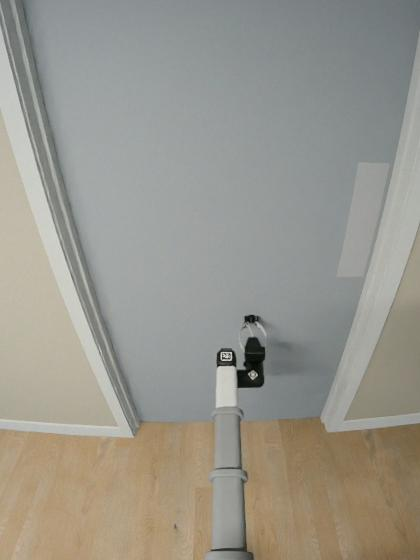

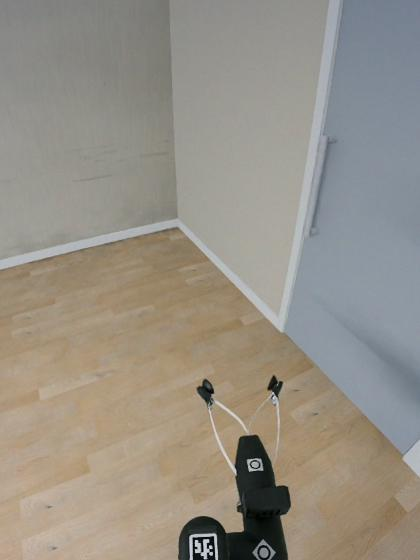

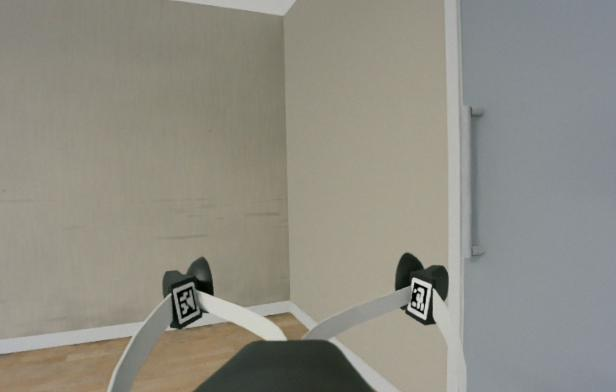

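Emit:
move(r1={"base":{"translate_m":-0.06,"strafe_m":-0.24}}, blocking=false, cameras=[])

Emit:
wait(seconds=4, cameras=[])

Emit:
move(r1={"base":{"rotate_rad":0.054}}, blocking=false, cameras=[])

Emit:
wait(seconds=2, cameras=[])

Emit:
move(r1={"base":{"translate_m":0.45},"contact_limits":{"translate_m":1.0},"pace":"slow"}, blocking=false, cameras=[])

Emit:
wait(seconds=8, cameras=["r1_head_camera","r2_head_camera","r1_wrist_camera"])

Scene clock: 411.17 s.
move: r1 moving
r1.base_odometry: x=+0.397 y=+1.542 heading=+2.877
r1.turned_by_wheels: +0.000
r1.turned_by_imu: -0.001
r1.base_tilt: forward=-1.5 right=+1.3
r1.lidar_m: 0.95 0.98 1.23 2.34 2.43 1.97 1.88 1.97 2.44 2.34 1.32 0.99
r1.base_status: translate_m moving; strafe_m moving
r1.joint_positions: lift_m=+0.600 arm_m=+0.520 wrist_yaw_rad=-0.002 wrist_pitch_rad=+0.002 wrist_roll_rad=+0.000 gripper_m=-0.010
r1.joint_status: not commanded
r1.measured_speeds: translate_m=-0.030 strafe_m=-0.122 rotate_rad=+0.000 lift_m=+0.000 arm_m=+0.000 wrist_yaw_rad=+0.000 wrist_pitch_rad=+0.000 wrist_roll_rad=+0.000
r1.motor_effort: lift_m=+24(24) arm_m=+5(6) wheel_0=+9(9) wheel_1=-7(9) wheel_2=+3(5)
r1.servo_current: wrist_yaw_rad=59(65) wrist_pitch_rad=46(46) wrist_roll_rad=46(65) gripper_m=39(46)
r1.hand_pose: x=+0.9790 y=-0.0881 z=+0.7771 quat_wxyz=(+1.000, +0.000, +0.001, -0.001) (m; r1's base frame)
r1.wrist_depth_mm: 234 234 235 235 237 237 238 / 234 235 236 236 237 236 238 / 235 236 236 236 237 239 239 / 235 236 236 237 238 238 238 / 236 236 236 238 238 239 240 / 236 236 237 194 239 240 240 / 236 237 185 185 153 240 241
r2: as last shown
r2.turned_by_imu: +0.002
r2.base_tilt: forward=-0.6 right=+0.1
r2.lidar_m: 1.86 3.04 3.26 1.93 4.60 2.26 1.74 1.72 1.59 1.22 1.18 1.27
r2.motor_effort: lift_m=+20(20) arm_m=-4(4) wheel_0=-4(5) wheel_1=-4(4) wheel_2=-5(5)
r2.servo_current: wrist_yaw_rad=52(52) wrist_pitch_rad=39(46) wrist_roll_rad=59(59) gripper_m=59(59)
r2.wrist_depth_mm: - - - - - - - / - - - - - - - / - - - - - - - / - - - - - - - / - - - - - - - / - - 199 - 190 - - / - - - - - - -
pictures: none
No camera images: "cameras" was empty.

Scene clock: 412.90 s.
earlier move: r1 done
r1.base_odometry: x=+0.501 y=+1.729 heading=+2.877
r1.turned_by_wheels: +0.000
r1.turned_by_imu: -0.001
r1.base_tilt: forward=-1.6 right=+1.3
r1.lidar_m: 1.00 1.06 1.33 2.54 2.65 1.92 1.83 1.92 2.26 2.14 1.38 0.98
r1.base_status: done
r1.joint_positions: lift_m=+0.600 arm_m=+0.520 wrist_yaw_rad=-0.002 wrist_pitch_rad=+0.002 wrist_roll_rad=+0.000 gripper_m=-0.010
r1.joint_status: not commanded
r1.measured_speeds: all 0
r1.motor_effort: lift_m=+24(24) arm_m=+5(6) wheel_0=+0(10) wheel_1=-1(11) wheel_2=+1(5)
r1.servo_current: wrist_yaw_rad=33(72) wrist_pitch_rad=46(52) wrist_roll_rad=46(65) gripper_m=46(52)
r1.hand_pose: x=+0.9790 y=-0.0881 z=+0.7771 quat_wxyz=(+1.000, +0.000, +0.001, -0.001) (m; r1's base frame)
r1.wrist_depth_mm: 286 290 291 294 296 298 278 / 287 289 293 296 296 300 267 / 289 290 293 298 297 300 282 / 290 290 293 296 298 298 285 / 290 291 294 297 298 303 285 / 289 291 294 194 301 303 283 / 291 293 296 180 161 306 282
r2.base_odometry: x=-2.096 y=-2.492 heading=-0.970
r2.turned_by_wheels: +0.000
r2.turned_by_imu: +0.000
r2.base_tilt: forward=-0.6 right=+0.1
r2.lidar_m: 1.85 3.02 3.26 1.92 4.59 2.28 1.75 1.71 1.55 1.23 1.18 1.26
r2.base_status: not commanded
r2.joint_positions: lift_m=+0.850 arm_m=+0.000 wrist_yaw_rad=-0.002 wrist_pitch_rad=+0.003 wrist_roll_rad=+0.002 gripper_m=+0.110
r2.joint_status: not commanded
r2.measured_speeds: all 0
r2.motor_effort: lift_m=+20(20) arm_m=-4(4) wheel_0=-5(5) wheel_1=-4(4) wheel_2=-5(5)
r2.servo_current: wrist_yaw_rad=39(59) wrist_pitch_rad=46(46) wrist_roll_rad=46(65) gripper_m=52(59)
r2.hand_pose: x=+0.4592 y=-0.0879 z=+1.0271 quat_wxyz=(+1.000, +0.001, +0.002, -0.001) (m; r2's base frame)
r2.wrist_depth_mm: - - - - - - - / - - - - - - - / - - - - - - - / - - - - - - - / - - - - - - - / - - 198 - 190 - - / - - - - - - -
wait: 1.73 of 4 s (r1 has come to rest)
pictures: none
No camera images: "cameras" was empty.

Scene clock: 413.40 s.
move: r1 moving
r1.base_odometry: x=+0.501 y=+1.729 heading=+2.931
r1.turned_by_wheels: +0.054
r1.turned_by_imu: +0.054
r1.base_tilt: forward=-1.5 right=+1.3
r1.lidar_m: 1.02 1.08 1.40 2.54 2.52 1.89 1.83 1.95 2.21 2.15 1.31 0.98
r1.base_status: rotate_rad moving
r1.joint_positions: lift_m=+0.600 arm_m=+0.520 wrist_yaw_rad=-0.002 wrist_pitch_rad=+0.002 wrist_roll_rad=+0.000 gripper_m=-0.010
r1.joint_status: not commanded
r1.measured_speeds: all 0
r1.motor_effort: lift_m=+24(24) arm_m=+4(5) wheel_0=+0(9) wheel_1=-3(7) wheel_2=+2(7)
r1.servo_current: wrist_yaw_rad=52(65) wrist_pitch_rad=39(46) wrist_roll_rad=59(59) gripper_m=46(46)
r1.hand_pose: x=+0.9791 y=-0.0879 z=+0.7771 quat_wxyz=(+1.000, +0.000, +0.001, -0.001) (m; r1's base frame)
r1.wrist_depth_mm: 296 291 290 287 285 282 279 / 294 293 290 287 287 283 281 / 296 293 290 289 286 283 282 / 296 294 291 290 289 285 285 / 298 296 291 289 289 286 283 / 298 296 293 194 289 287 285 / 298 296 185 185 170 286 285
r2: as last shown
r2.base_tilt: forward=-0.7 right=+0.0
r2.lidar_m: 1.87 3.03 3.26 1.92 4.60 2.26 1.74 1.71 1.60 1.23 1.17 1.29
r2.servo_current: wrist_yaw_rad=52(52) wrist_pitch_rad=46(46) wrist_roll_rad=52(52) gripper_m=46(59)
r2.wrist_depth_mm: - - - - - - - / - - - - - - - / - - - - - - - / - - - - - - - / - - - - - - - / - - 199 - 190 - - / - - - - - - -
pictures: none
No camera images: "cameras" was empty.

Scene clock: 413.53 s.
earlier move: r1 done
r1.base_odometry: x=+0.501 y=+1.729 heading=+2.931
r1.turned_by_wheels: +0.000
r1.turned_by_imu: +0.000
r1.base_tilt: forward=-1.6 right=+1.3
r1.lidar_m: 1.00 1.07 1.41 2.55 2.51 1.90 1.81 1.98 2.20 2.15 1.31 0.99
r1.base_status: done
r1.joint_positions: lift_m=+0.600 arm_m=+0.520 wrist_yaw_rad=-0.002 wrist_pitch_rad=+0.002 wrist_roll_rad=+0.000 gripper_m=-0.010
r1.joint_status: not commanded
r1.measured_speeds: all 0
r1.motor_effort: lift_m=+24(24) arm_m=+4(5) wheel_0=+0(9) wheel_1=-1(7) wheel_2=+2(7)
r1.servo_current: wrist_yaw_rad=46(65) wrist_pitch_rad=33(46) wrist_roll_rad=59(59) gripper_m=46(46)
r1.hand_pose: x=+0.9791 y=-0.0879 z=+0.7771 quat_wxyz=(+1.000, +0.000, +0.001, -0.001) (m; r1's base frame)
r1.wrist_depth_mm: 294 291 290 287 283 283 281 / 296 291 289 287 286 282 282 / 296 294 290 289 287 283 282 / 296 296 291 290 286 283 283 / 297 294 293 290 287 285 283 / 297 296 293 195 287 287 283 / 300 297 185 185 170 287 286
r2.base_odometry: x=-2.096 y=-2.492 heading=-0.970
r2.turned_by_wheels: +0.000
r2.turned_by_imu: +0.000
r2.base_tilt: forward=-0.7 right=+0.0
r2.lidar_m: 1.89 3.02 3.25 1.91 4.60 2.23 1.75 1.70 1.56 1.20 1.19 1.29
r2.base_status: not commanded
r2.joint_positions: lift_m=+0.850 arm_m=+0.000 wrist_yaw_rad=-0.002 wrist_pitch_rad=+0.003 wrist_roll_rad=+0.002 gripper_m=+0.110
r2.joint_status: not commanded
r2.measured_speeds: all 0
r2.motor_effort: lift_m=+20(20) arm_m=-4(4) wheel_0=-4(5) wheel_1=-4(4) wheel_2=-5(5)
r2.servo_current: wrist_yaw_rad=59(59) wrist_pitch_rad=46(46) wrist_roll_rad=52(52) gripper_m=52(59)
r2.hand_pose: x=+0.4592 y=-0.0879 z=+1.0271 quat_wxyz=(+1.000, +0.001, +0.002, -0.001) (m; r2's base frame)
r2.wrist_depth_mm: - - - - - - - / - - - - - - - / - - - - - - - / - - - - - - - / - - - - - - - / - - 198 - 189 - - / - - - - - - -
wait: 0.13 of 2 s (r1 has come to rest)
pictures: none
No camera images: "cameras" was empty.

Scene clock: 414.03 s.
move: r1 moving
r1.base_odometry: x=+0.489 y=+1.732 heading=+2.931
r1.turned_by_wheels: +0.000
r1.turned_by_imu: +0.000
r1.base_tilt: forward=-1.5 right=+1.3
r1.lidar_m: 1.01 1.05 1.38 2.56 2.54 1.91 1.82 1.97 2.20 2.14 1.28 0.97
r1.base_status: translate_m moving
r1.joint_positions: lift_m=+0.600 arm_m=+0.520 wrist_yaw_rad=-0.002 wrist_pitch_rad=+0.002 wrist_roll_rad=+0.000 gripper_m=-0.010
r1.joint_status: not commanded
r1.measured_speeds: translate_m=+0.049 strafe_m=+0.000 rotate_rad=+0.001 lift_m=+0.000 arm_m=+0.000 wrist_yaw_rad=+0.000 wrist_pitch_rad=+0.000 wrist_roll_rad=+0.000
r1.motor_effort: lift_m=+24(24) arm_m=+4(4) wheel_0=+5(5) wheel_1=+6(6) wheel_2=-5(8)
r1.servo_current: wrist_yaw_rad=52(65) wrist_pitch_rad=46(46) wrist_roll_rad=46(65) gripper_m=46(46)
r1.contact_limits: translate_m 1
r1.hand_pose: x=+0.9791 y=-0.0879 z=+0.7771 quat_wxyz=(+1.000, +0.000, +0.001, -0.001) (m; r1's base frame)
r1.wrist_depth_mm: 282 279 278 276 273 272 270 / 283 282 279 277 273 271 271 / 286 282 279 277 274 272 271 / 285 282 279 279 276 273 273 / 286 282 279 277 276 274 272 / 286 285 281 195 277 274 273 / 287 285 282 185 152 274 274
r2: as last shown
r2.base_tilt: forward=-0.7 right=+0.1
r2.lidar_m: 1.92 3.02 3.25 1.91 4.60 2.27 1.75 1.71 1.57 1.23 1.18 1.30
r2.motor_effort: lift_m=+20(20) arm_m=-4(4) wheel_0=-5(5) wheel_1=-4(4) wheel_2=-5(5)
r2.servo_current: wrist_yaw_rad=52(59) wrist_pitch_rad=39(46) wrist_roll_rad=46(59) gripper_m=52(59)
r2.wrist_depth_mm: - - - - - - - / - - - - - - - / - - - - - - - / - - - - - - - / - - - - - - - / - - 199 - 189 - - / - - - - - - -
pictures: none
No camera images: "cameras" was empty.

Scene clock: 419.33 s.
earlier move: r1 done
r1.base_odometry: x=+0.062 y=+1.823 heading=+2.930
r1.turned_by_wheels: -0.001
r1.turned_by_imu: +0.011
r1.base_tilt: forward=-1.6 right=+1.3
r1.lidar_m: 0.84 0.81 0.85 2.44 2.67 2.33 2.26 2.44 2.26 1.75 0.70 0.58
r1.base_status: done
r1.joint_positions: lift_m=+0.600 arm_m=+0.520 wrist_yaw_rad=-0.008 wrist_pitch_rad=+0.002 wrist_roll_rad=+0.000 gripper_m=-0.010
r1.joint_status: not commanded
r1.measured_speeds: all 0
r1.motor_effort: lift_m=+24(24) arm_m=+8(12) wheel_0=+1(16) wheel_1=+2(14) wheel_2=-16(21)
r1.servo_current: wrist_yaw_rad=65(78) wrist_pitch_rad=46(52) wrist_roll_rad=72(72) gripper_m=46(52)
r1.contact_limits: translate_m 1
r1.hand_pose: x=+0.9782 y=-0.0898 z=+0.7771 quat_wxyz=(+1.000, +0.000, +0.001, -0.004) (m; r1's base frame)
r1.wrist_depth_mm: 174 190 211 235 268 301 - / 173 190 211 236 267 303 - / 175 191 211 236 270 303 - / 176 191 211 237 270 304 - / 176 191 213 237 268 306 - / 174 191 205 199 265 307 - / 174 186 179 187 179 317 1863
r2.base_odometry: x=-2.096 y=-2.492 heading=-0.970
r2.turned_by_wheels: +0.000
r2.turned_by_imu: +0.001
r2.base_tilt: forward=-0.7 right=+0.1
r2.lidar_m: 1.19 3.03 3.24 1.91 4.61 2.28 1.76 1.69 1.60 1.20 1.15 1.12
r2.base_status: not commanded
r2.joint_positions: lift_m=+0.850 arm_m=+0.000 wrist_yaw_rad=-0.002 wrist_pitch_rad=+0.003 wrist_roll_rad=+0.002 gripper_m=+0.110
r2.joint_status: not commanded
r2.measured_speeds: all 0
r2.motor_effort: lift_m=+20(20) arm_m=-4(4) wheel_0=-5(5) wheel_1=-4(4) wheel_2=-5(5)
r2.servo_current: wrist_yaw_rad=52(59) wrist_pitch_rad=39(46) wrist_roll_rad=39(59) gripper_m=52(59)
r2.hand_pose: x=+0.4592 y=-0.0879 z=+1.0271 quat_wxyz=(+1.000, +0.001, +0.002, -0.001) (m; r2's base frame)
r2.wrist_depth_mm: - - - - - - - / - - - - 991 - - / - - - - 1008 - - / - - - - 1025 - - / - - - - 1025 - - / - - 198 - 189 - - / - - - - - - -
wait: 5.30 of 8 s (r1 has come to rest)
pictures: r1_head_camera, r1_wrist_camera, r2_head_camera
Images, in order (width x height): r1_head_camera 420x560, r1_wrist_camera 616x392, r2_head_camera 420x560.

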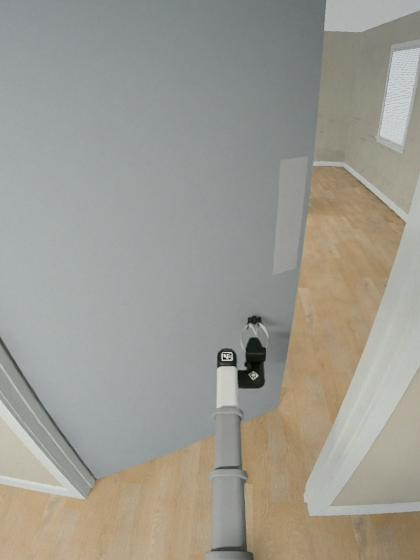

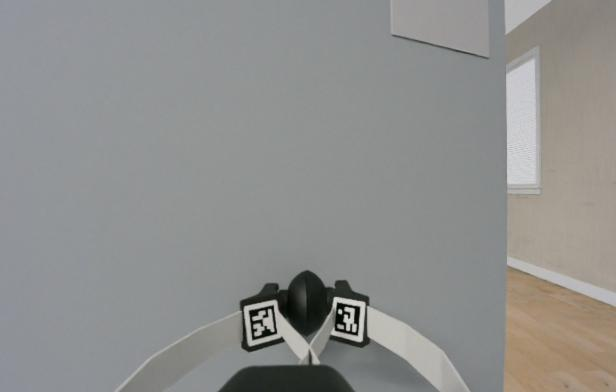

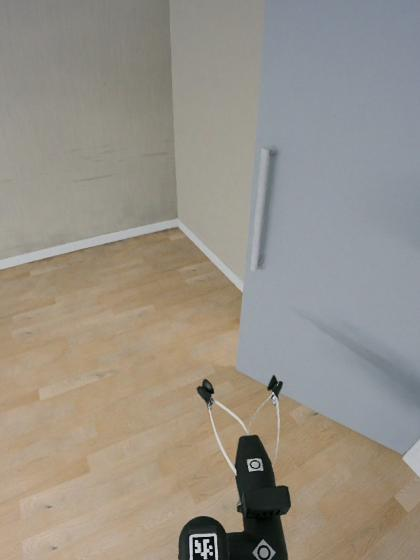

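Emit:
move(r1={"base":{"translate_m":0.33,"strafe_m":0.36},"contact_limits":{"translate_m":1.0},"pace":"slow"}, blocking=false, cameras=[])

Emit:
wait(seconds=8, cameras=["r1_head_camera","r2_wrist_camera","r2_head_camera"])

Scene clock: 426.60 s.
move: r1 moving
r1.base_odometry: x=+0.051 y=+1.816 heading=+2.928
r1.turned_by_wheels: -0.002
r1.turned_by_imu: -0.003
r1.base_tilt: forward=-1.6 right=+1.3
r1.lidar_m: 0.84 0.81 0.82 2.39 2.63 2.35 2.28 2.43 2.28 1.72 0.71 0.59
r1.base_status: translate_m moving; strafe_m moving
r1.joint_positions: lift_m=+0.600 arm_m=+0.520 wrist_yaw_rad=-0.010 wrist_pitch_rad=+0.002 wrist_roll_rad=+0.000 gripper_m=-0.010
r1.joint_status: not commanded
r1.measured_speeds: translate_m=+0.034 strafe_m=+0.036 rotate_rad=-0.003 lift_m=+0.000 arm_m=+0.000 wrist_yaw_rad=-0.002 wrist_pitch_rad=+0.000 wrist_roll_rad=+0.000
r1.motor_effort: lift_m=+24(24) arm_m=+8(8) wheel_0=-10(10) wheel_1=+3(6) wheel_2=-21(24)
r1.servo_current: wrist_yaw_rad=59(78) wrist_pitch_rad=46(52) wrist_roll_rad=52(59) gripper_m=46(46)
r1.contact_limits: translate_m 1
r1.hand_pose: x=+0.9780 y=-0.0904 z=+0.7771 quat_wxyz=(+1.000, +0.000, +0.001, -0.005) (m; r1's base frame)
r1.wrist_depth_mm: 171 186 207 234 265 303 - / 169 186 208 233 266 304 - / 169 187 208 233 267 304 - / 170 187 208 236 267 304 - / 172 188 209 236 268 306 - / 172 188 202 199 258 307 - / 170 185 167 181 259 - 1756
r2: as last shown
r2.lidar_m: 1.16 3.02 3.25 1.93 4.62 2.27 1.75 1.69 1.56 1.23 1.14 1.12
r2.servo_current: wrist_yaw_rad=52(52) wrist_pitch_rad=46(46) wrist_roll_rad=59(65) gripper_m=52(59)
r2.wrist_depth_mm: - - - - - - - / - - - - 991 - - / - - - - 1008 - - / - - - - 1008 - - / - - - - 1008 - - / - - 199 - 190 - - / - - - - - - -
pictures: none
No camera images: "cameras" was empty.

Scene clock: 432.23 s.
earlier move: r1 done
r1.base_odometry: x=-0.337 y=+1.543 heading=+2.926
r1.turned_by_wheels: -0.001
r1.turned_by_imu: -0.063
r1.base_tilt: forward=-1.6 right=+1.3
r1.lidar_m: 0.56 0.41 0.37 0.70 2.28 2.74 2.60 2.72 2.63 0.77 0.66 3.53
r1.base_status: done
r1.joint_positions: lift_m=+0.600 arm_m=+0.520 wrist_yaw_rad=-0.021 wrist_pitch_rad=+0.002 wrist_roll_rad=+0.000 gripper_m=-0.010
r1.joint_status: not commanded
r1.measured_speeds: all 0
r1.on_its_own: wrist_yaw_rad is at rest, and its servo_current (130 mA) is outside its rest range (0 to 104 mA)
r1.motor_effort: lift_m=+24(24) arm_m=+6(8) wheel_0=-20(27) wheel_1=-5(8) wheel_2=-22(32)
r1.servo_current: wrist_yaw_rad=130(143) wrist_pitch_rad=39(52) wrist_roll_rad=46(72) gripper_m=46(46)
r1.contact_limits: translate_m 1
r1.hand_pose: x=+0.9772 y=-0.0934 z=+0.7771 quat_wxyz=(+1.000, +0.000, +0.001, -0.010) (m; r1's base frame)
r1.wrist_depth_mm: - 132 173 251 - - - / 109 137 174 252 - - - / 109 137 174 252 - - - / 109 132 174 251 - - - / 109 132 174 252 - - - / 109 137 167 197 183 - - / 109 127 154 178 410 137 1863
r2.base_odometry: x=-2.096 y=-2.492 heading=-0.970
r2.turned_by_wheels: +0.000
r2.turned_by_imu: +0.001
r2.base_tilt: forward=-0.6 right=+0.1
r2.lidar_m: 0.71 3.03 3.24 1.92 4.62 2.28 1.75 1.71 1.58 1.22 1.01 0.77
r2.base_status: not commanded
r2.joint_positions: lift_m=+0.850 arm_m=+0.000 wrist_yaw_rad=-0.002 wrist_pitch_rad=+0.003 wrist_roll_rad=+0.002 gripper_m=+0.110
r2.joint_status: not commanded
r2.measured_speeds: all 0
r2.motor_effort: lift_m=+20(20) arm_m=-4(4) wheel_0=-5(5) wheel_1=-4(4) wheel_2=-5(5)
r2.servo_current: wrist_yaw_rad=52(65) wrist_pitch_rad=46(46) wrist_roll_rad=46(65) gripper_m=52(59)
r2.hand_pose: x=+0.4592 y=-0.0879 z=+1.0271 quat_wxyz=(+1.000, +0.001, +0.002, -0.001) (m; r2's base frame)
r2.wrist_depth_mm: - - - 455 - - - / - - - 459 - - - / - - - 459 - - - / - - - 549 - - - / - - - 554 - - - / - - 198 469 189 - - / - - - - - - -
wait: 5.63 of 8 s (r1 has come to rest)
pictures: r1_head_camera, r2_head_camera, r2_wrist_camera
Images, in order (width x height): r1_head_camera 420x560, r2_head_camera 420x560, r2_wrist_camera 616x392.

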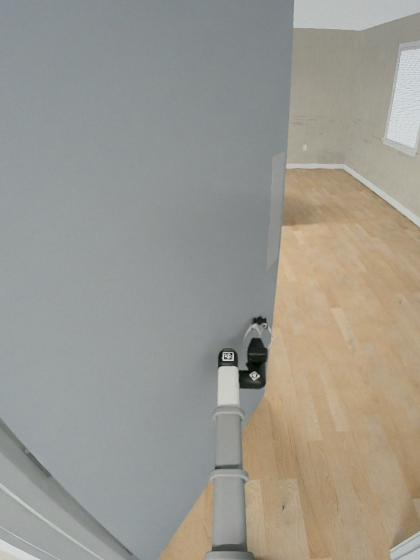

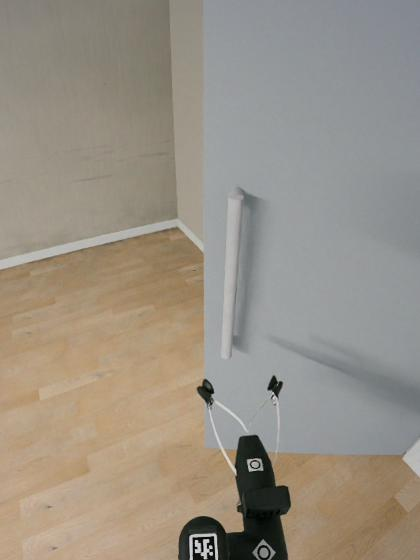

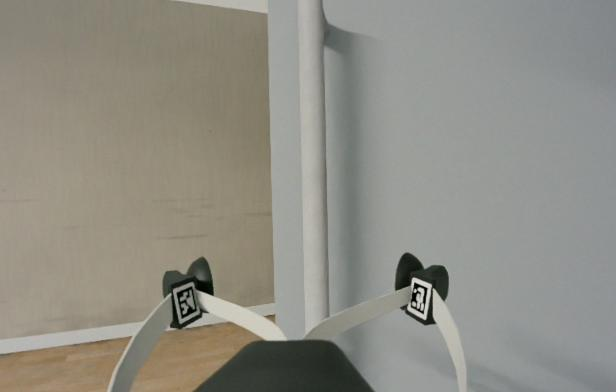

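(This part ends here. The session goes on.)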